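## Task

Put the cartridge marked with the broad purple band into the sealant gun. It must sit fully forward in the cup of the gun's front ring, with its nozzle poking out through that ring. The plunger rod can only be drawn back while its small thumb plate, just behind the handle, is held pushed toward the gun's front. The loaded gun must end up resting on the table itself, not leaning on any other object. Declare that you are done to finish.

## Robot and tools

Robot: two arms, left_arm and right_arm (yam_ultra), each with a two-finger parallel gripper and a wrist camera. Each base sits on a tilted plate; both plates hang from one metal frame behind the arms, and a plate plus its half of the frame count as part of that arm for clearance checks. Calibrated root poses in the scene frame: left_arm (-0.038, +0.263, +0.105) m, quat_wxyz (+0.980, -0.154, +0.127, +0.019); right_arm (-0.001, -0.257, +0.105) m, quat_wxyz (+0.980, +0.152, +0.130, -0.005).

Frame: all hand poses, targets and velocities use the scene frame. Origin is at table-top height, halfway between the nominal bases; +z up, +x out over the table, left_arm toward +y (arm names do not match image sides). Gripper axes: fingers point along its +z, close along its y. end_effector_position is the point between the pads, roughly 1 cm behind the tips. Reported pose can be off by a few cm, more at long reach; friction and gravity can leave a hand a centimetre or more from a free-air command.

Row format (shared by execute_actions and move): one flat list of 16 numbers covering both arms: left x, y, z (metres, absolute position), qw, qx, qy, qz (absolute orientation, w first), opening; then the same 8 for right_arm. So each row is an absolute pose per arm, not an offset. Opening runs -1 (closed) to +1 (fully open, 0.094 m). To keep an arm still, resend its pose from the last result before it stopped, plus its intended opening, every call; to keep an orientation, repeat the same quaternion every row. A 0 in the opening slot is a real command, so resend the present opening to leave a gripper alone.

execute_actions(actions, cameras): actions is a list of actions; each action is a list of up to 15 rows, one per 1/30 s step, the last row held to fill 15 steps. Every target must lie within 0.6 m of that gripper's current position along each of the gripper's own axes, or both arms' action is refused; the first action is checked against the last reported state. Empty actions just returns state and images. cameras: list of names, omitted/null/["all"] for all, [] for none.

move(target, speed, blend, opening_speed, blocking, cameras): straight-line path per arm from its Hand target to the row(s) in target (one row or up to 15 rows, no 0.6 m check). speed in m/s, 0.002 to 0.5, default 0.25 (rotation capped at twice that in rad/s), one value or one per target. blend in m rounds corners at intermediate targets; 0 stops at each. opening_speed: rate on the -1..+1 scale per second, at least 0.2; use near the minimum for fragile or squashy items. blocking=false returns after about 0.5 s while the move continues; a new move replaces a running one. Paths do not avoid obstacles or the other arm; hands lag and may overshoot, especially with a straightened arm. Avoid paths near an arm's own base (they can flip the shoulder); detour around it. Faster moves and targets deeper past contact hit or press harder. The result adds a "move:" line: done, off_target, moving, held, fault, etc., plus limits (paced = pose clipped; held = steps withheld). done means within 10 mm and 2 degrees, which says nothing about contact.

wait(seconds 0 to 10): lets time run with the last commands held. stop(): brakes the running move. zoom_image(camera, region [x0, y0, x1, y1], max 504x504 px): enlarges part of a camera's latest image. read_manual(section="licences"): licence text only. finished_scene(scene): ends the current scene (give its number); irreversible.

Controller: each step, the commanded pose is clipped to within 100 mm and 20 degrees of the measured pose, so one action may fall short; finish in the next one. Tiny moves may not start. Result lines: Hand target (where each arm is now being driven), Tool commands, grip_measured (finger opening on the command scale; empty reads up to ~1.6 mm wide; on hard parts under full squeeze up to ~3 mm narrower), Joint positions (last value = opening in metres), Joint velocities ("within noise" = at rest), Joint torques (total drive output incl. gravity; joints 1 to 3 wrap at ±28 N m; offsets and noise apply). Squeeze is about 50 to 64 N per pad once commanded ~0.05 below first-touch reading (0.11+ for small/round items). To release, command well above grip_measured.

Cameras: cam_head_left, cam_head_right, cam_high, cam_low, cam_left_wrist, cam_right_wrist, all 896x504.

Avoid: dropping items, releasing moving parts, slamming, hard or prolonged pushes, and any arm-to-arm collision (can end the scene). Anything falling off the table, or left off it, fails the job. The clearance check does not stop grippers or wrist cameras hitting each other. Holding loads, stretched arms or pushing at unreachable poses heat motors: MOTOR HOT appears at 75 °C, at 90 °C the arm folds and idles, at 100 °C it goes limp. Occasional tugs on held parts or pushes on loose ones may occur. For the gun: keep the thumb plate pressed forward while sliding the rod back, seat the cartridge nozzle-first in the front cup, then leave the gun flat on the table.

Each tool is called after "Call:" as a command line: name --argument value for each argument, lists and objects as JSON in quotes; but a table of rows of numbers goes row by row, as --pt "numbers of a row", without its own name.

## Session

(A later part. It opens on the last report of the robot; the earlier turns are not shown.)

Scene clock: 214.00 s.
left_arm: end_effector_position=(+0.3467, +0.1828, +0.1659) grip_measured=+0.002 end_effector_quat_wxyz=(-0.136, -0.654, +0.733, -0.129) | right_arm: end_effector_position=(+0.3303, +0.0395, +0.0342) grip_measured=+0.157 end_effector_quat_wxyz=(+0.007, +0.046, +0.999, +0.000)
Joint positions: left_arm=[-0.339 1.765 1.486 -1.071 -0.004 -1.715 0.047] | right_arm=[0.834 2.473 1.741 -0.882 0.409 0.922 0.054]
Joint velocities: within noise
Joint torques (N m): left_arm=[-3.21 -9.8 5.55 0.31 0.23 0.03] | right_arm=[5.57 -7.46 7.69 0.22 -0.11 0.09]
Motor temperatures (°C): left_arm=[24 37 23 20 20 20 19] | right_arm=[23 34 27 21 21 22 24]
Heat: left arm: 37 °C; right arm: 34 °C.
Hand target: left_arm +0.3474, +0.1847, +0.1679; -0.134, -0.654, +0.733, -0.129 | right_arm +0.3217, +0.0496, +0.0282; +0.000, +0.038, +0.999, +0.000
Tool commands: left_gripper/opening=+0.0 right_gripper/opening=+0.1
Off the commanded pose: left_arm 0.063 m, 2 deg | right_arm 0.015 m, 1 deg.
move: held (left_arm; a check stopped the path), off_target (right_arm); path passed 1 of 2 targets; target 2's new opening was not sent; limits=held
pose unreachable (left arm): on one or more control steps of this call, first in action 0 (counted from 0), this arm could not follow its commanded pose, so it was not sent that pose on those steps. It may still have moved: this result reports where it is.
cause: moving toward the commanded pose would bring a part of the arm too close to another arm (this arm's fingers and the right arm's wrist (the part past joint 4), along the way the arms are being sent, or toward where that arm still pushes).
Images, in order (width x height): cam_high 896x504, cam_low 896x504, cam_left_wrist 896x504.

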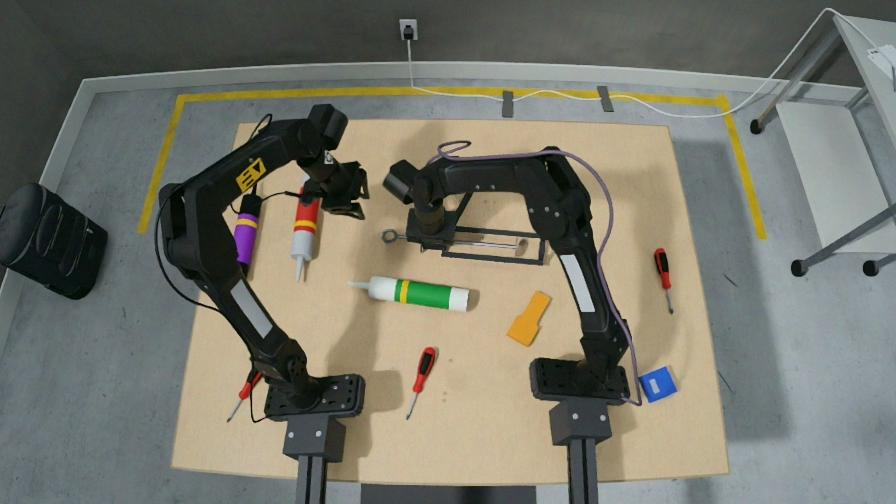

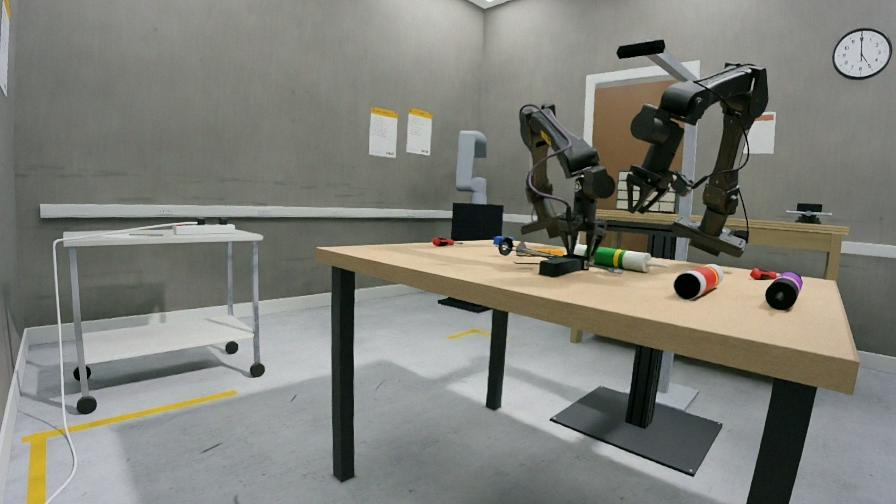

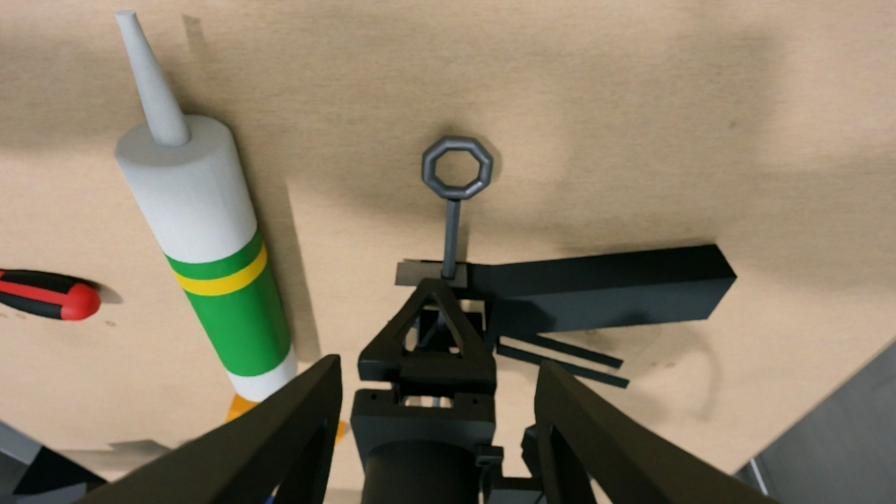

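Call:
move --pt "0.352 0.195 0.14 0.0703 0.6687 -0.7361 0.0774 0.5 0.322 0.05 0.028 0 0.0375 0.9993 0 0.1" --pt "0.350 0.165 0.07 0.0703 0.6687 -0.7361 0.0774 0.5 0.322 0.05 0.028 0 0.0375 0.9993 0 0.1" --speed 0.12 --blend 0.02 --cameras '["cam_high","cam_left_wrist","cam_low"]'

Scene clock: 250.37 s.
left_arm: end_effector_position=(+0.3580, +0.1715, +0.0773) grip_measured=+0.498 end_effector_quat_wxyz=(-0.069, -0.673, +0.731, -0.091) | right_arm: end_effector_position=(+0.3303, +0.0395, +0.0342) grip_measured=+0.157 end_effector_quat_wxyz=(+0.007, +0.046, +0.999, +0.000)
Joint positions: left_arm=[-0.347 1.915 1.334 -0.755 -0.162 -1.746 0.07] | right_arm=[0.834 2.473 1.741 -0.882 0.409 0.922 0.054]
Joint velocities: within noise
Joint torques (N m): left_arm=[-5.63 -8.62 3.79 0.4 0.01 -0.12] | right_arm=[5.57 -7.47 7.68 0.22 -0.11 0.09]
Motor temperatures (°C): left_arm=[23 36 25 20 21 20 19] | right_arm=[24 34 28 21 21 22 25]
Heat: left arm: 36 °C; right arm: 34 °C.
Hand target: left_arm +0.3499, +0.1652, +0.0702; +0.070, +0.669, -0.736, +0.077 | right_arm +0.3217, +0.0496, +0.0282; +0.000, +0.038, +0.999, +0.000
Off the commanded pose: left_arm 0.013 m, 2 deg | right_arm 0.015 m, 1 deg.
move: off_target (left_arm, right_arm)
Images, in order (width x height): cam_high 896x504, cam_low 896x504, cam_left_wrist 896x504.

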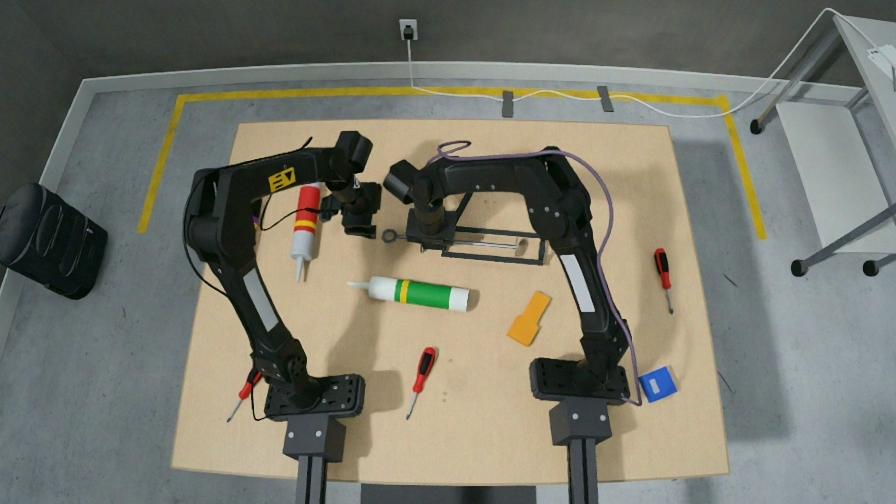

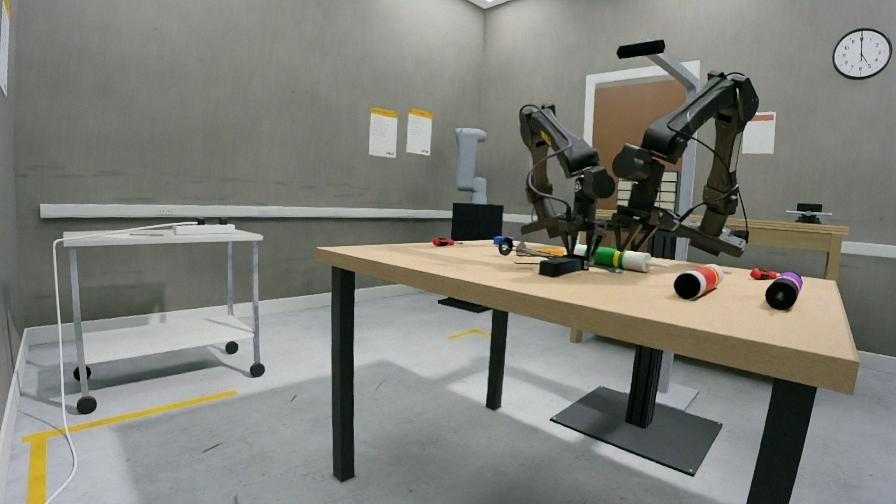

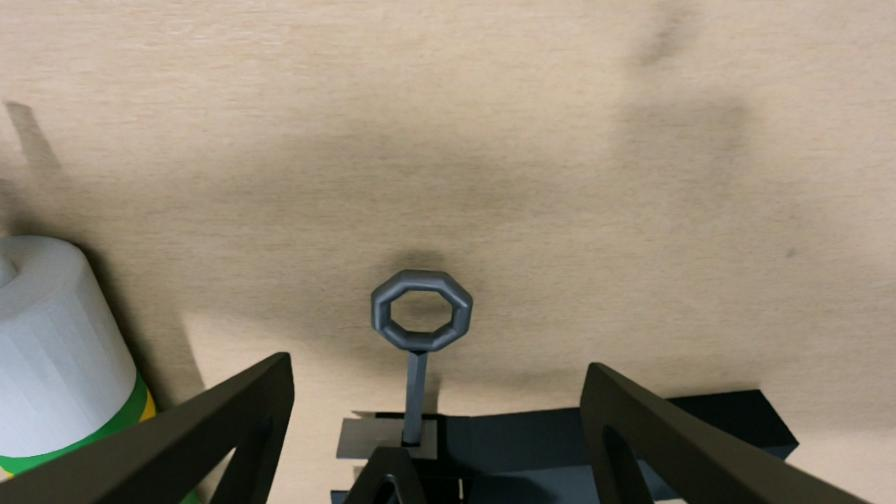

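Call:
move --target '[0.343,0.146,0.032,0.0703,0.6687,-0.7361,0.0774,0.5,0.322,0.05,0.028,0,0.0375,0.9993,0,0.1]' --speed 0.08 --cameras '["cam_left_wrist","cam_low"]'

Call:
zoom_image --camera "cam_low" --region '[500, 200, 720, 300]'

Scene clock: 260.37 s.
left_arm: end_effector_position=(+0.3513, +0.1597, +0.0527) grip_measured=+0.498 end_effector_quat_wxyz=(-0.071, -0.672, +0.732, -0.087) | right_arm: end_effector_position=(+0.3303, +0.0395, +0.0342) grip_measured=+0.157 end_effector_quat_wxyz=(+0.007, +0.046, +0.999, +0.000)
Joint positions: left_arm=[-0.355 1.967 1.29 -0.671 -0.164 -1.753 0.07] | right_arm=[0.834 2.473 1.741 -0.882 0.409 0.922 0.054]
Joint velocities: within noise
Joint torques (N m): left_arm=[-3.92 -10.43 4.56 0.32 0.14 0.01] | right_arm=[5.55 -7.47 7.65 0.22 -0.11 0.09]
Motor temperatures (°C): left_arm=[23 35 24 20 20 20 19] | right_arm=[24 34 28 21 21 22 25]
Heat: left arm: 35 °C; right arm: 34 °C.
Hand target: left_arm +0.3509, +0.1602, +0.0535; +0.072, +0.672, -0.732, +0.086 | right_arm +0.3217, +0.0495, +0.0282; +0.000, +0.038, +0.999, +0.000
Off the commanded pose: left_arm 0.026 m, 1 deg | right_arm 0.015 m, 1 deg.
led back after a hold (right arm): the arm was led back toward your command in small steps, so it may still be short of it.
move: held (left_arm; a check stopped the path), off_target (right_arm; braked when a check withheld steps of left_arm); limits=held
pose unreachable (left arm): on one or more control steps of this call, first in action 0 (counted from 0), this arm could not follow its commanded pose, so it was not sent that pose on those steps. It may still have moved: this result reports where it is.
cause: moving toward the commanded pose would bring a part of the arm too close to another arm (this arm's wrist (the part past joint 4) and the right arm's wrist (the part past joint 4), along the way the arms are being sent, or toward where that arm still pushes).
pose unreachable (right arm): on one or more control steps of this call, first in action 0 (counted from 0), this arm could not follow its commanded pose, so it was not sent that pose on those steps. It may still have moved: this result reports where it is.
cause: moving toward the commanded pose would bring a part of the arm too close to another arm (this arm's wrist (the part past joint 4) and the left arm's wrist (the part past joint 4), along the way the arms are being sent, or toward where that arm still pushes).
Images, in order (width x height): cam_low 896x504, cam_left_wrist 896x504.

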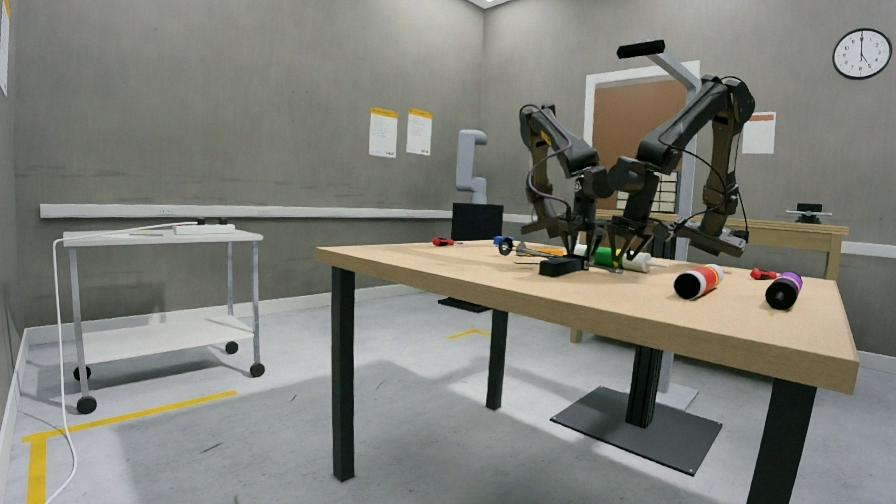

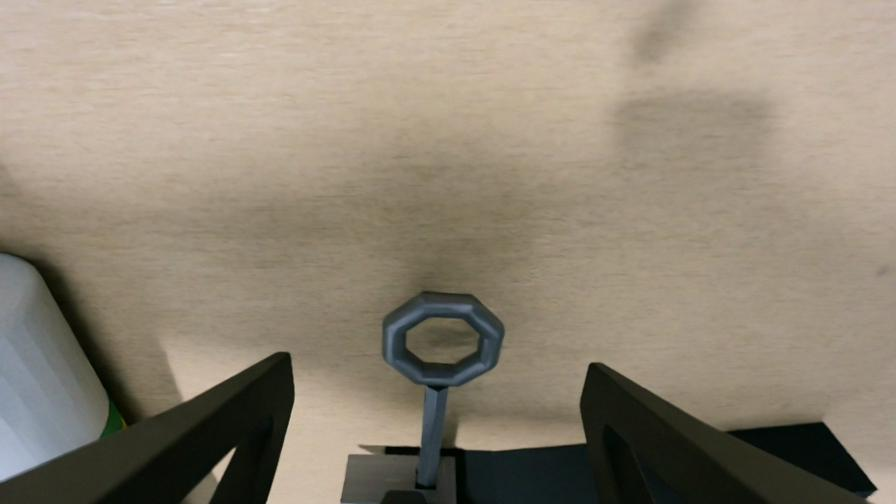

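Scaled by 2.291 from the camera's 896x504 image, which has a finer 1280x720 frame.

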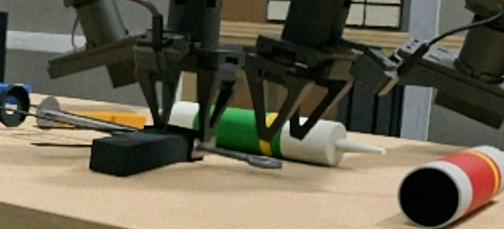

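Call:
move --pt "0.348 0.175 0.065 0.1283 0.6600 -0.7266 0.1412 0.5 0.322 0.05 0.028 0 0.0375 0.9993 0 0.1" --pt "0.346 0.152 0.032 0.1283 0.6600 -0.7266 0.1412 0.5 0.322 0.05 0.028 0 0.0375 0.9993 0 0.1" --speed 0.08 --cameras '["cam_left_wrist","cam_low"]'

Call:
zoom_image --camera "cam_low" --region '[500, 200, 720, 300]'

Scene clock: 273.30 s.
left_arm: end_effector_position=(+0.3565, +0.1622, +0.0392) grip_measured=+0.498 end_effector_quat_wxyz=(-0.114, -0.666, +0.722, -0.149) | right_arm: end_effector_position=(+0.3303, +0.0395, +0.0342) grip_measured=+0.157 end_effector_quat_wxyz=(+0.007, +0.046, +0.999, +0.000)
Joint positions: left_arm=[-0.263 1.961 1.228 -0.553 0.003 -1.663 0.07] | right_arm=[0.834 2.473 1.741 -0.882 0.409 0.922 0.054]
Joint velocities: within noise
Joint torques (N m): left_arm=[-5.29 -8.54 3.37 0.44 0.33 -0.07] | right_arm=[5.57 -7.47 7.68 0.22 -0.11 0.09]
Motor temperatures (°C): left_arm=[23 36 24 20 21 20 19] | right_arm=[24 34 28 21 21 22 25]
Heat: left arm: 36 °C; right arm: 34 °C.
Hand target: left_arm +0.3458, +0.1524, +0.0323; +0.128, +0.660, -0.727, +0.141 | right_arm +0.3217, +0.0496, +0.0282; +0.000, +0.038, +0.999, +0.000
Off the commanded pose: left_arm 0.016 m, 2 deg | right_arm 0.015 m, 1 deg.
move: off_target (left_arm, right_arm)
Images, in order (width x height): cam_low 896x504, cam_left_wrist 896x504.

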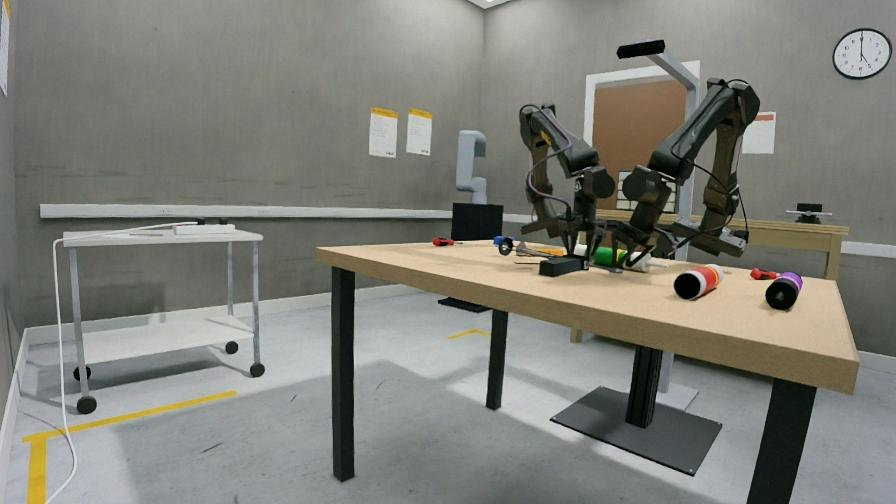

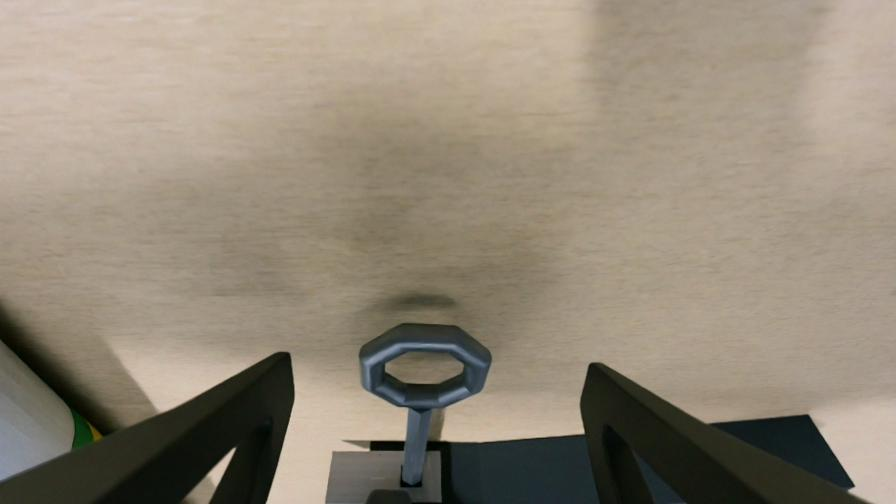

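Scaled by 2.291 from the camera's 896x504 image, which has a finer 1280x720 frame.

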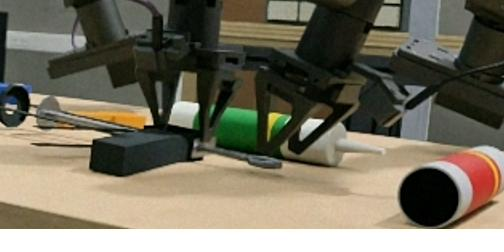

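Call:
move --target '[0.341,0.142,0.018,0.1283,0.6600,-0.7266,0.1412,0.5,0.322,0.05,0.028,0,0.0375,0.9993,0,0.1]' --speed 0.06 --cameras '["cam_left_wrist","cam_low"]'

Call:
zoom_image --camera "cam_low" --region '[500, 200, 720, 300]'

Scene clock: 294.93 s.
left_arm: end_effector_position=(+0.3531, +0.1523, +0.0261) grip_measured=+0.498 end_effector_quat_wxyz=(-0.114, -0.665, +0.722, -0.151) | right_arm: end_effector_position=(+0.3303, +0.0395, +0.0342) grip_measured=+0.156 end_effector_quat_wxyz=(+0.007, +0.046, +0.999, +0.000)
Joint positions: left_arm=[-0.275 1.994 1.203 -0.491 0.003 -1.672 0.07] | right_arm=[0.834 2.473 1.741 -0.882 0.409 0.922 0.054]
Joint velocities: within noise
Joint torques (N m): left_arm=[-5.53 -8.42 3.12 0.45 0.29 -0.11] | right_arm=[5.56 -7.47 7.68 0.22 -0.11 0.09]
Motor temperatures (°C): left_arm=[24 35 24 20 21 20 19] | right_arm=[24 34 28 21 21 22 25]
Heat: left arm: 35 °C; right arm: 34 °C.
Hand target: left_arm +0.3409, +0.1426, +0.0183; +0.128, +0.660, -0.727, +0.141 | right_arm +0.3217, +0.0496, +0.0282; +0.000, +0.038, +0.999, +0.000
Off the commanded pose: left_arm 0.018 m, 2 deg | right_arm 0.015 m, 1 deg.
move: off_target (left_arm, right_arm)
Images, in order (width x height): cam_low 896x504, cam_left_wrist 896x504.

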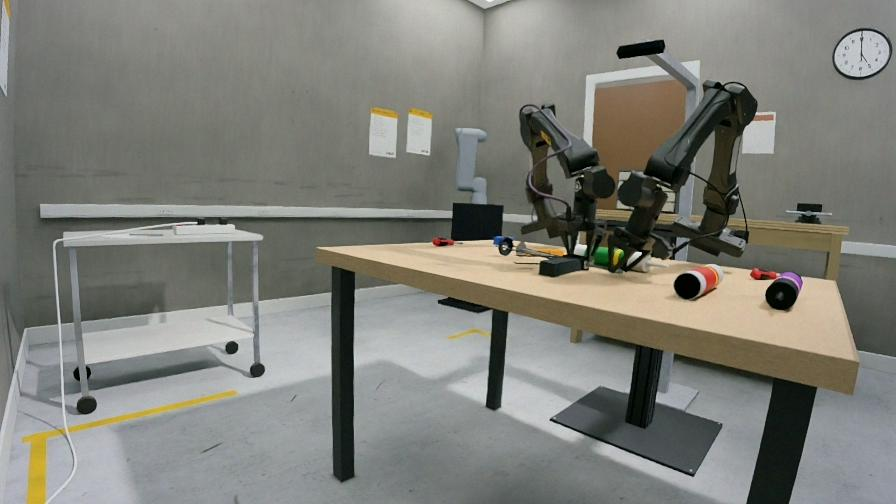

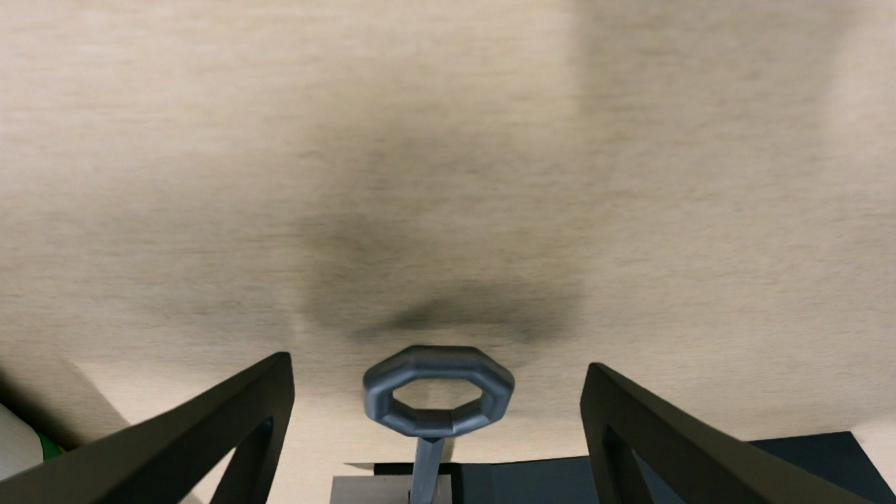

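Scaled by 2.291 from the camera's 896x504 image, which has a finer 1280x720 frame.

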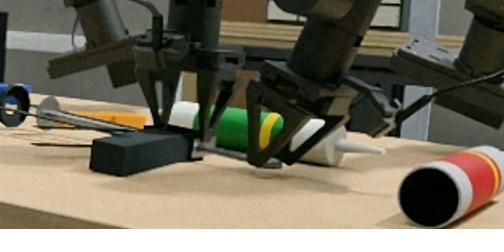

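Call:
move --target '[0.341,0.142,0.016,0.1283,0.6600,-0.7266,0.1412,-0.6,0.322,0.05,0.028,0,0.0375,0.9993,0,0.1]' --speed 0.05 --opening_speed 0.8 --cameras '["cam_left_wrist","cam_low"]'

Scene clock: 303.47 s.
left_arm: end_effector_position=(+0.3532, +0.1521, +0.0256) grip_measured=-0.290 end_effector_quat_wxyz=(-0.114, -0.665, +0.722, -0.152) | right_arm: end_effector_position=(+0.3303, +0.0395, +0.0342) grip_measured=+0.156 end_effector_quat_wxyz=(+0.007, +0.047, +0.999, +0.000)
Joint positions: left_arm=[-0.275 1.995 1.203 -0.489 0.003 -1.672 0.033] | right_arm=[0.834 2.473 1.741 -0.882 0.409 0.924 0.054]
Joint velocities: within noise
Joint torques (N m): left_arm=[-5.33 -8.16 3.02 0.48 0.3 -0.09] | right_arm=[5.57 -7.46 7.68 0.22 -0.11 0.07]
Motor temperatures (°C): left_arm=[24 34 24 20 21 20 19] | right_arm=[24 34 28 21 21 22 25]
Heat: left arm: 34 °C; right arm: 34 °C.
Hand target: left_arm +0.3408, +0.1426, +0.0165; +0.128, +0.660, -0.727, +0.141 | right_arm +0.3217, +0.0496, +0.0282; +0.000, +0.037, +0.999, +0.000
Off the commanded pose: left_arm 0.019 m, 2 deg | right_arm 0.015 m, 1 deg.
move: off_target (left_arm, right_arm)
Images, in order (width x height): cam_low 896x504, cam_left_wrist 896x504.

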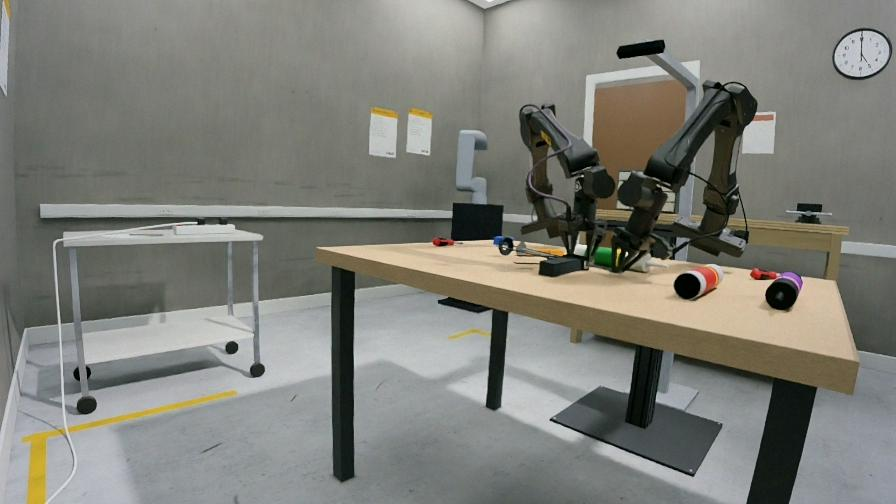

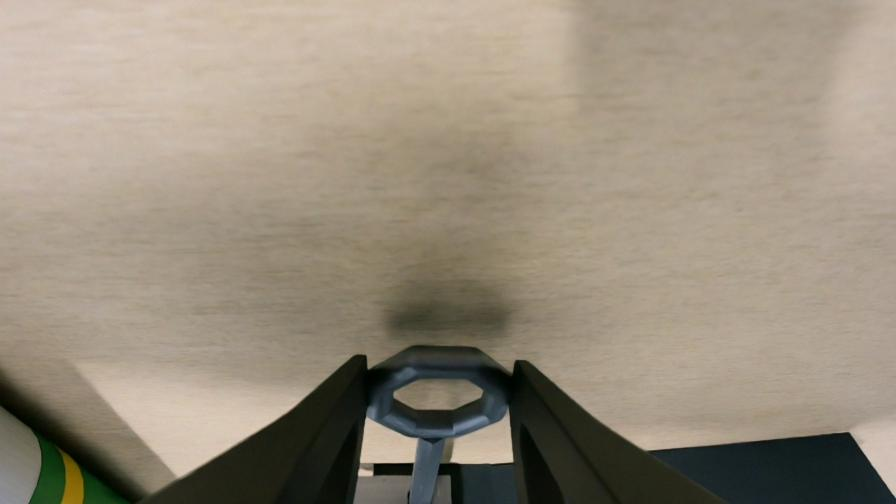

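Call:
move --pt "0.341 0.142 0.016 0.1283 0.6600 -0.7266 0.1412 -0.6 0.322 0.045 0.026 0 0.0375 0.9993 0 -0.3" --pt "0.346 0.20 0.020 0.1283 0.6600 -0.7266 0.1412 -0.6 0.322 0.03 0.026 0 0.0375 0.9993 0 -0.3" --speed 0.05 --cameras '["cam_left_wrist","cam_high"]'

Call:
zoom_image --camera "cam_high" --region '[340, 180, 580, 300]'

Scene clock: 312.57 s.
left_arm: end_effector_position=(+0.3557, +0.1773, +0.0253) grip_measured=-0.293 end_effector_quat_wxyz=(-0.143, -0.654, +0.721, -0.178) | right_arm: end_effector_position=(+0.3302, +0.0385, +0.0335) grip_measured=+0.156 end_effector_quat_wxyz=(+0.014, +0.047, +0.999, +0.009)
Joint positions: left_arm=[-0.17 1.973 1.203 -0.516 0.112 -1.559 0.033] | right_arm=[0.833 2.45 1.696 -0.836 0.409 0.914 0.054]
Joint velocities: within noise
Joint torques (N m): left_arm=[-1.47 -12.01 3.14 -0.01 -0.35 0.22] | right_arm=[3.45 -10.25 2.48 0.3 -0.1 -0.13]
Motor temperatures (°C): left_arm=[24 34 23 20 21 20 20] | right_arm=[24 35 28 21 21 22 25]
Heat: left arm: 34 °C; right arm: 35 °C.
Hand target: left_arm +0.3460, +0.1992, +0.0202; -0.129, -0.660, +0.727, -0.142 | right_arm +0.3220, +0.0301, +0.0262; +0.000, +0.038, +0.999, +0.000
Off the commanded pose: left_arm 0.025 m, 5 deg | right_arm 0.014 m, 2 deg.
move: off_target (left_arm, right_arm)
Images, in order (width x height): cam_high 896x504, cam_left_wrist 896x504.

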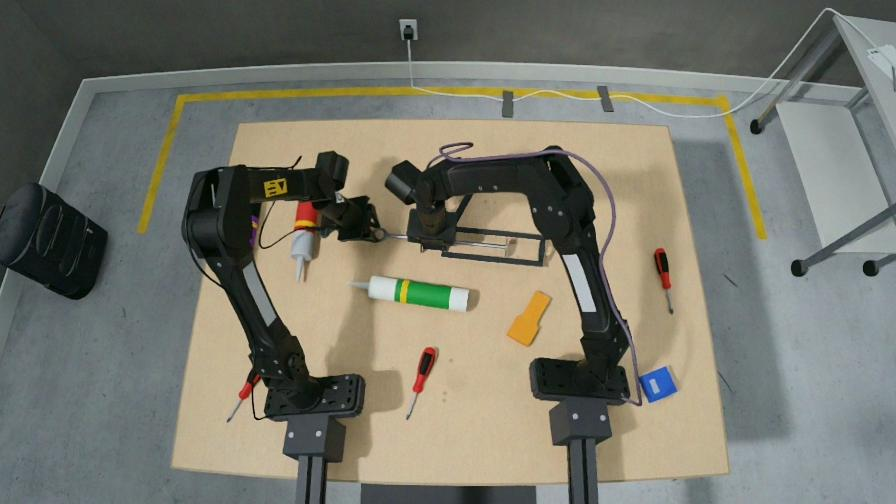

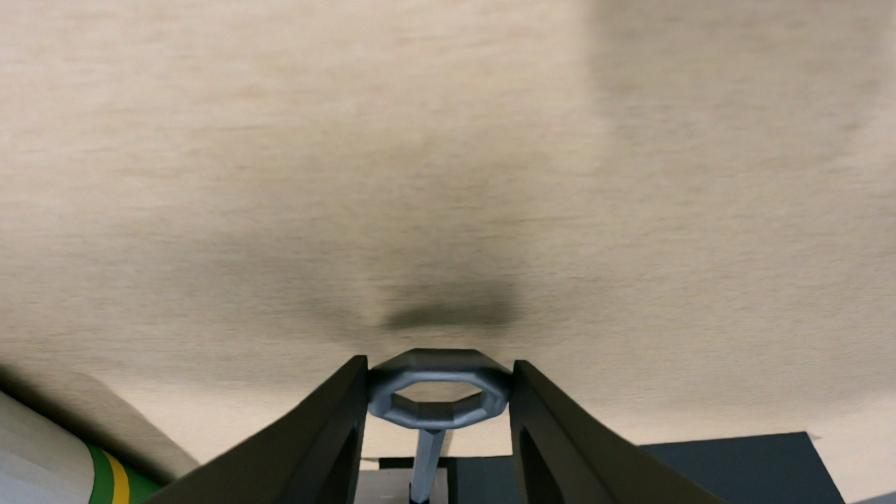

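Scaled by 2.100 from the camera's 896x504 image, which has a finer 1280x720 frame.

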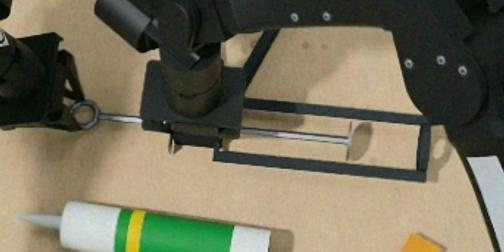

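Call:
move --pt "0.345 0.23 0.020 0.0703 0.6687 -0.7361 0.0774 -0.6 0.322 0.03 0.026 0 0.0375 0.9993 0 -0.3" --pt "0.347 0.26 0.018 0.0703 0.6687 -0.7361 0.0774 -0.6 0.322 0.02 0.026 0 0.0375 0.9993 0 -0.3" --speed 0.06 --cameras '["cam_left_wrist","cam_high"]'

Call:
zoom_image --camera "cam_high" --region '[340, 180, 580, 300]'

Scene clock: 323.17 s.
left_arm: end_effector_position=(+0.3489, +0.2500, +0.0160) grip_measured=-0.598 end_effector_quat_wxyz=(-0.075, -0.668, +0.735, -0.087) | right_arm: end_effector_position=(+0.3279, +0.0332, +0.0336) grip_measured=+0.155 end_effector_quat_wxyz=(+0.015, +0.041, +0.999, +0.011)
Joint positions: left_arm=[-0.084 1.926 1.203 -0.596 -0.093 -1.479 0.019] | right_arm=[0.828 2.423 1.649 -0.807 0.408 0.895 0.054]
Joint velocities: within noise
Joint torques (N m): left_arm=[-2.02 -11.48 4.05 0.1 0 0.14] | right_arm=[2.67 -10.44 2.41 0.24 -0.09 -0.1]
Motor temperatures (°C): left_arm=[23 36 23 20 21 20 20] | right_arm=[23 36 27 21 21 22 26]
Heat: left arm: 36 °C; right arm: 36 °C.
Hand target: left_arm +0.3470, +0.2599, +0.0179; -0.070, -0.669, +0.736, -0.077 | right_arm +0.3220, +0.0204, +0.0263; +0.000, +0.038, +0.999, +0.000
Off the commanded pose: left_arm 0.010 m, 1 deg | right_arm 0.016 m, 2 deg.
move: off_target (right_arm)
Images, in order (width x height): cam_high 896x504, cam_left_wrist 896x504.

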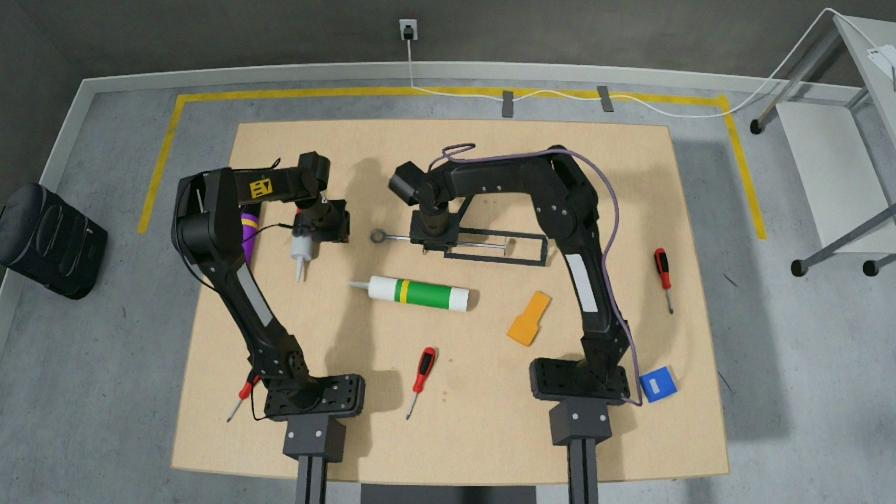

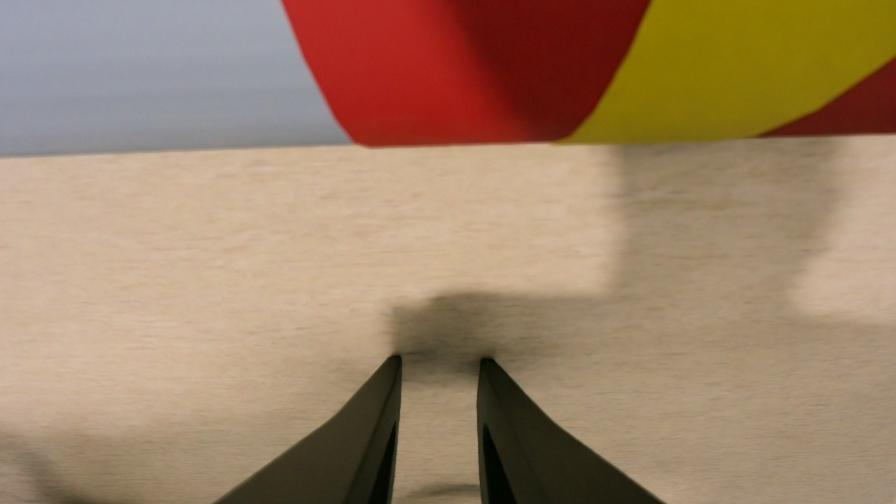

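Scaled by 2.100 from the camera's 896x504 image, which has a finer 1280x720 frame.

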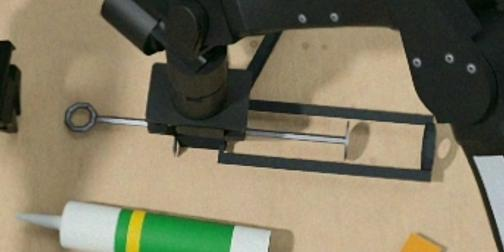

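Call:
move --pt "0.345 0.245 0.07 0.0703 0.6687 -0.7361 0.0774 0.1 0.322 0.03 0.026 0 0.0375 0.9993 0 -0.3" --pt "0.342 0.175 0.07 0.1283 0.6600 -0.7266 0.1412 0.1 0.322 0.03 0.026 0 0.0375 0.9993 0 -0.3" --pt "0.340 0.141 0.035 0.1283 0.6600 -0.7266 0.1412 0.1 0.322 0.03 0.026 0 0.0375 0.9993 0 -0.3" --speed 0.1 --blend 0.01 --cameras '["cam_left_wrist","cam_high"]'

Scene clock: 336.77 s.
left_arm: end_effector_position=(+0.3503, +0.1500, +0.0421) grip_measured=+0.098 end_effector_quat_wxyz=(-0.116, -0.664, +0.723, -0.150) | right_arm: end_effector_position=(+0.3280, +0.0332, +0.0337) grip_measured=+0.154 end_effector_quat_wxyz=(+0.015, +0.041, +0.999, +0.011)
Joint positions: left_arm=[-0.298 1.955 1.209 -0.54 -0.002 -1.691 0.052] | right_arm=[0.828 2.423 1.65 -0.808 0.408 0.895 0.054]
Joint velocities: within noise
Joint torques (N m): left_arm=[-5.31 -8.47 3.4 0.44 0.3 -0.11] | right_arm=[3.7 -8.13 6.49 0.03 -0.09 0.04]
Motor temperatures (°C): left_arm=[23 36 23 20 21 20 20] | right_arm=[23 36 26 21 21 22 26]
Heat: left arm: 36 °C; right arm: 36 °C.
Hand target: left_arm +0.3397, +0.1414, +0.0352; +0.128, +0.660, -0.727, +0.141 | right_arm +0.3219, +0.0299, +0.0262; +0.000, +0.037, +0.999, +0.000
Off the commanded pose: left_arm 0.015 m, 2 deg | right_arm 0.010 m, 2 deg.
move: off_target (left_arm)
Images, in order (width x height): cam_high 896x504, cam_left_wrist 896x504.

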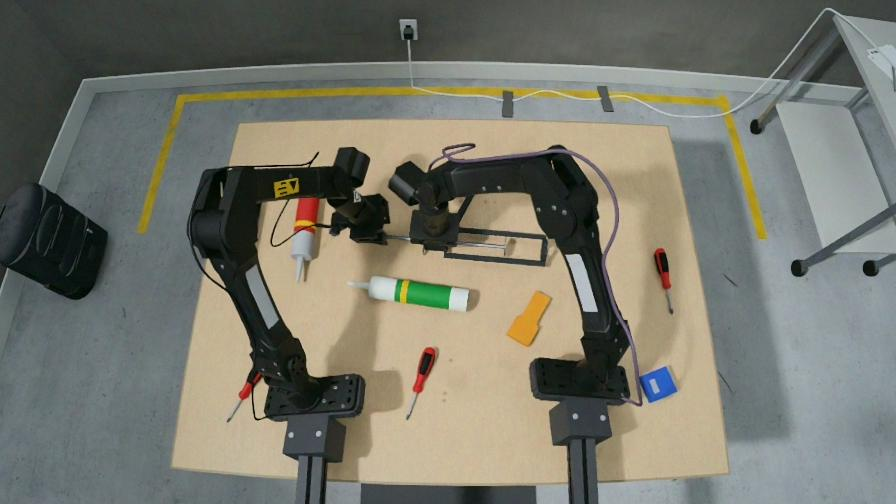

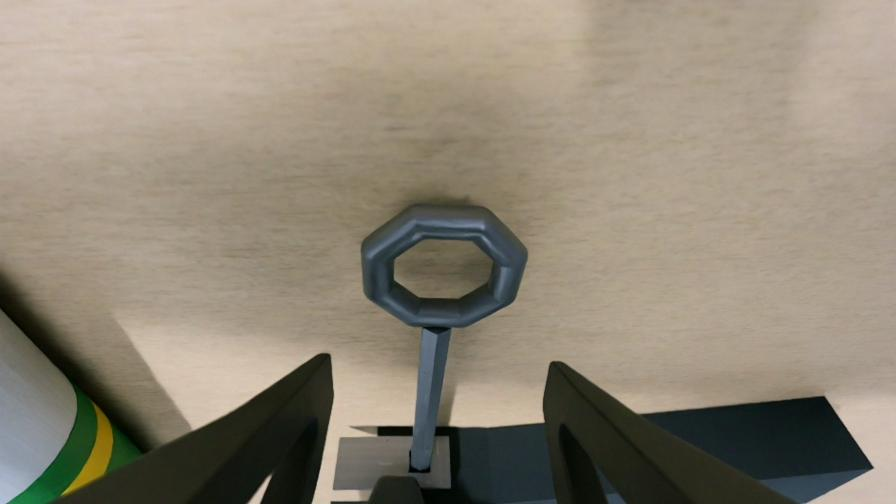

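Call:
move --pt "0.336 0.143 0.0185 0.1283 0.6600 -0.7266 0.1412 0.1 0.322 0.03 0.026 0 0.0375 0.9993 0 -0.3" --pt "0.336 0.143 0.0185 0.1283 0.6600 -0.7266 0.1412 -1 0.322 0.03 0.026 0 0.0375 0.9993 0 -0.3" --speed 0.06 --opening_speed 0.8 --cameras '["cam_left_wrist"]'

Scene clock: 351.73 s.
left_arm: end_effector_position=(+0.3489, +0.1450, +0.0298) grip_measured=-0.915 end_effector_quat_wxyz=(-0.112, -0.662, +0.724, -0.157) | right_arm: end_effector_position=(+0.3278, +0.0330, +0.0337) grip_measured=+0.154 end_effector_quat_wxyz=(+0.015, +0.041, +0.999, +0.011)
Joint positions: left_arm=[-0.298 1.979 1.177 -0.471 0 -1.686 0.004] | right_arm=[0.828 2.423 1.65 -0.809 0.408 0.895 0.054]
Joint velocities: within noise
Joint torques (N m): left_arm=[-3.63 -8.27 3.14 0.39 0.32 0.01] | right_arm=[3.7 -8.13 6.48 0.04 -0.09 0.05]
Motor temperatures (°C): left_arm=[24 35 24 20 21 20 19] | right_arm=[23 36 27 21 21 22 26]
Heat: left arm: 35 °C; right arm: 36 °C.
Hand target: left_arm +0.3359, +0.1432, +0.0190; -0.128, -0.660, +0.727, -0.141 | right_arm +0.3219, +0.0299, +0.0262; +0.000, +0.037, +0.999, +0.000
Off the commanded pose: left_arm 0.017 m, 3 deg | right_arm 0.010 m, 2 deg.
move: off_target (left_arm); target 2's new opening was sent with left_arm's hand 0.015 m and 2 deg from that target
Images, in order (width x height): cam_left_wrist 896x504.

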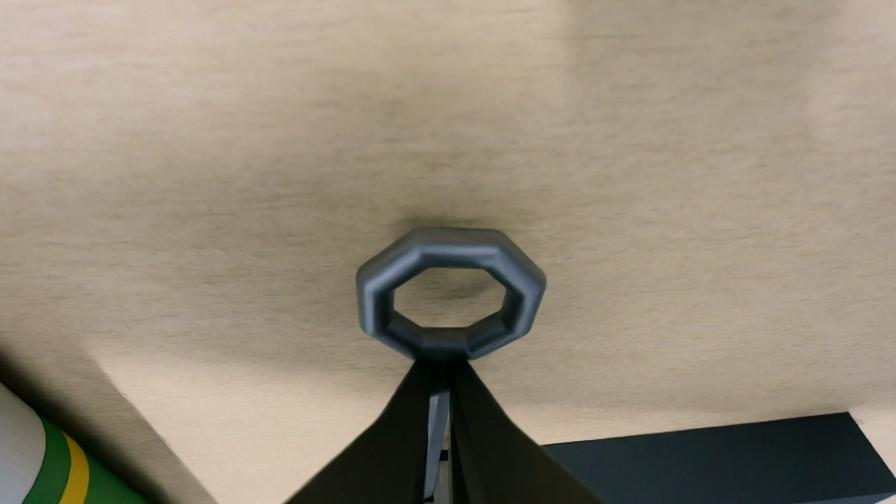

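Call:
move --pt "0.338 0.195 0.019 0.1283 0.6600 -0.7266 0.1412 -1 0.322 0.01 0.026 0 0.0375 0.9993 0 -0.3" --pt "0.342 0.24 0.016 0.0703 0.6687 -0.7361 0.0774 -1 0.322 0.0 0.026 0 0.0375 0.9993 0 -0.3" --speed 0.06 --cameras '["cam_left_wrist","cam_high"]'

Call:
zoom_image --camera "cam_high" --region '[340, 180, 580, 300]'

Scene clock: 359.53 s.
left_arm: end_effector_position=(+0.3492, +0.1885, +0.0267) grip_measured=-0.919 end_effector_quat_wxyz=(-0.124, -0.651, +0.731, -0.162) | right_arm: end_effector_position=(+0.3278, +0.0308, +0.0353) grip_measured=+0.090 end_effector_quat_wxyz=(+0.012, +0.039, +0.998, +0.044)
Joint positions: left_arm=[-0.168 1.938 1.172 -0.522 0.063 -1.538 0.004] | right_arm=[0.808 2.366 1.567 -0.726 0.36 0.852 0.051]
Joint velocities: within noise
Joint torques (N m): left_arm=[0.29 -12.21 4.08 -0.23 -1.48 0.23] | right_arm=[1.91 -10.44 2.28 -0.18 0.39 0]
Motor temperatures (°C): left_arm=[23 35 24 20 21 20 20] | right_arm=[23 36 26 21 21 22 26]
Heat: left arm: 35 °C; right arm: 36 °C.
Hand target: left_arm +0.3413, +0.2374, +0.0184; -0.074, -0.668, +0.736, -0.082 | right_arm +0.3220, +0.0015, +0.0265; +0.000, +0.037, +0.999, +0.001
Off the commanded pose: left_arm 0.053 m, 12 deg | right_arm 0.033 m, 5 deg.
move: off_target (left_arm, right_arm)
Images, in order (width x height): cam_high 896x504, cam_left_wrist 896x504.

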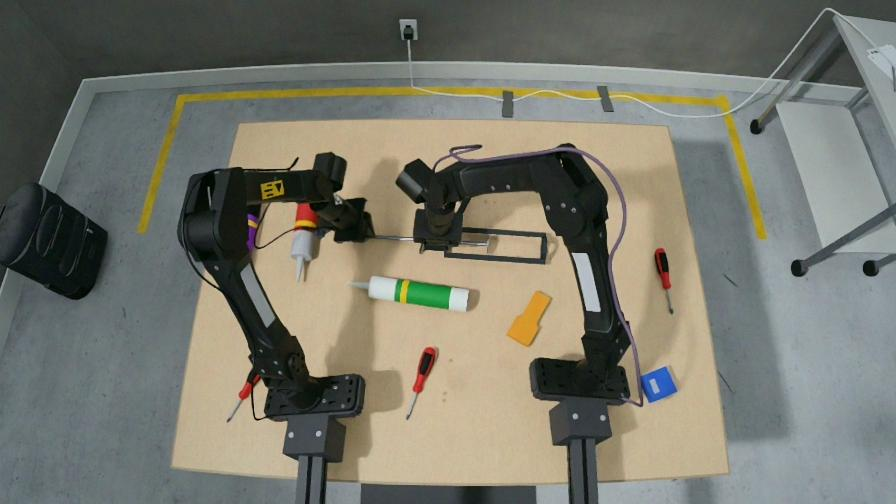

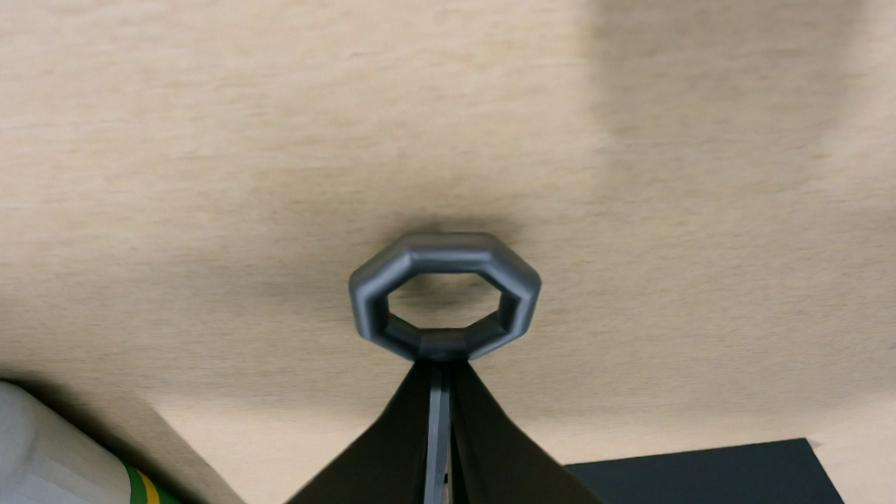

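Scaled by 2.100 from the camera's 896x504 image, which has a finer 1280x720 frame.

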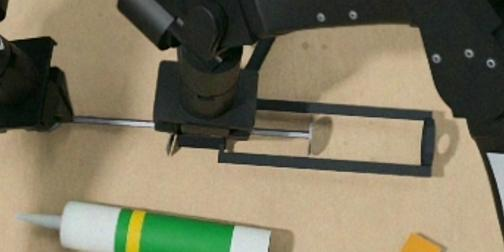

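Call:
execute_actions --actions '[]' --cameras '["cam_right_wrist"]'

Scene clock: 361.77 s.
left_arm: end_effector_position=(+0.3492, +0.1885, +0.0267) grip_measured=-0.919 end_effector_quat_wxyz=(-0.124, -0.651, +0.731, -0.162) | right_arm: end_effector_position=(+0.3277, +0.0307, +0.0352) grip_measured=+0.089 end_effector_quat_wxyz=(+0.012, +0.039, +0.998, +0.044)
Joint positions: left_arm=[-0.168 1.938 1.172 -0.522 0.063 -1.538 0.004] | right_arm=[0.808 2.366 1.566 -0.726 0.36 0.851 0.051]
Joint velocities: within noise
Joint torques (N m): left_arm=[0.31 -12.21 4.08 -0.23 -1.47 0.22] | right_arm=[1.91 -10.41 2.18 -0.16 0.39 -0.01]
Motor temperatures (°C): left_arm=[23 35 24 20 21 20 20] | right_arm=[23 36 26 21 21 22 26]
Heat: left arm: 35 °C; right arm: 36 °C.
Hand target: left_arm +0.3413, +0.2374, +0.0184; -0.074, -0.668, +0.736, -0.082 | right_arm +0.3218, +0.0014, +0.0264; -0.001, +0.037, +0.999, +0.001
Tool commands: left_gripper/opening=-1.0 right_gripper/opening=-0.3
Off the commanded pose: left_arm 0.053 m, 12 deg | right_arm 0.033 m, 5 deg.
Images, in order (width x height): cam_right_wrist 896x504.

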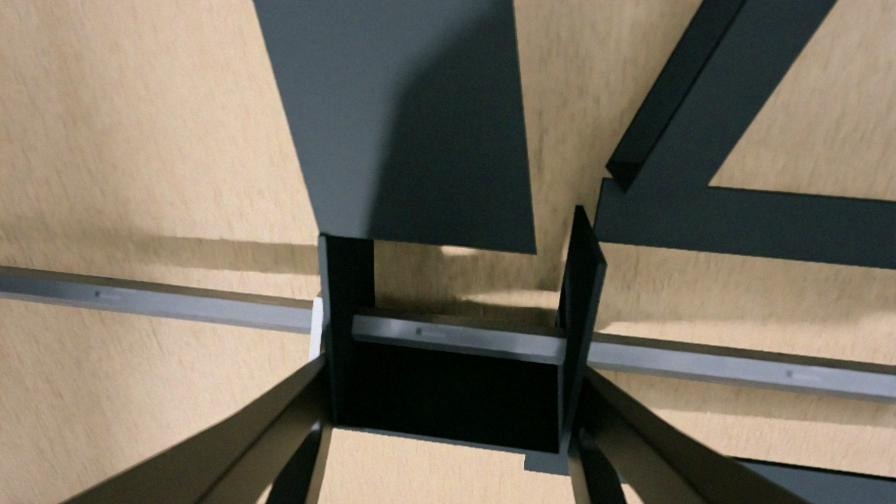

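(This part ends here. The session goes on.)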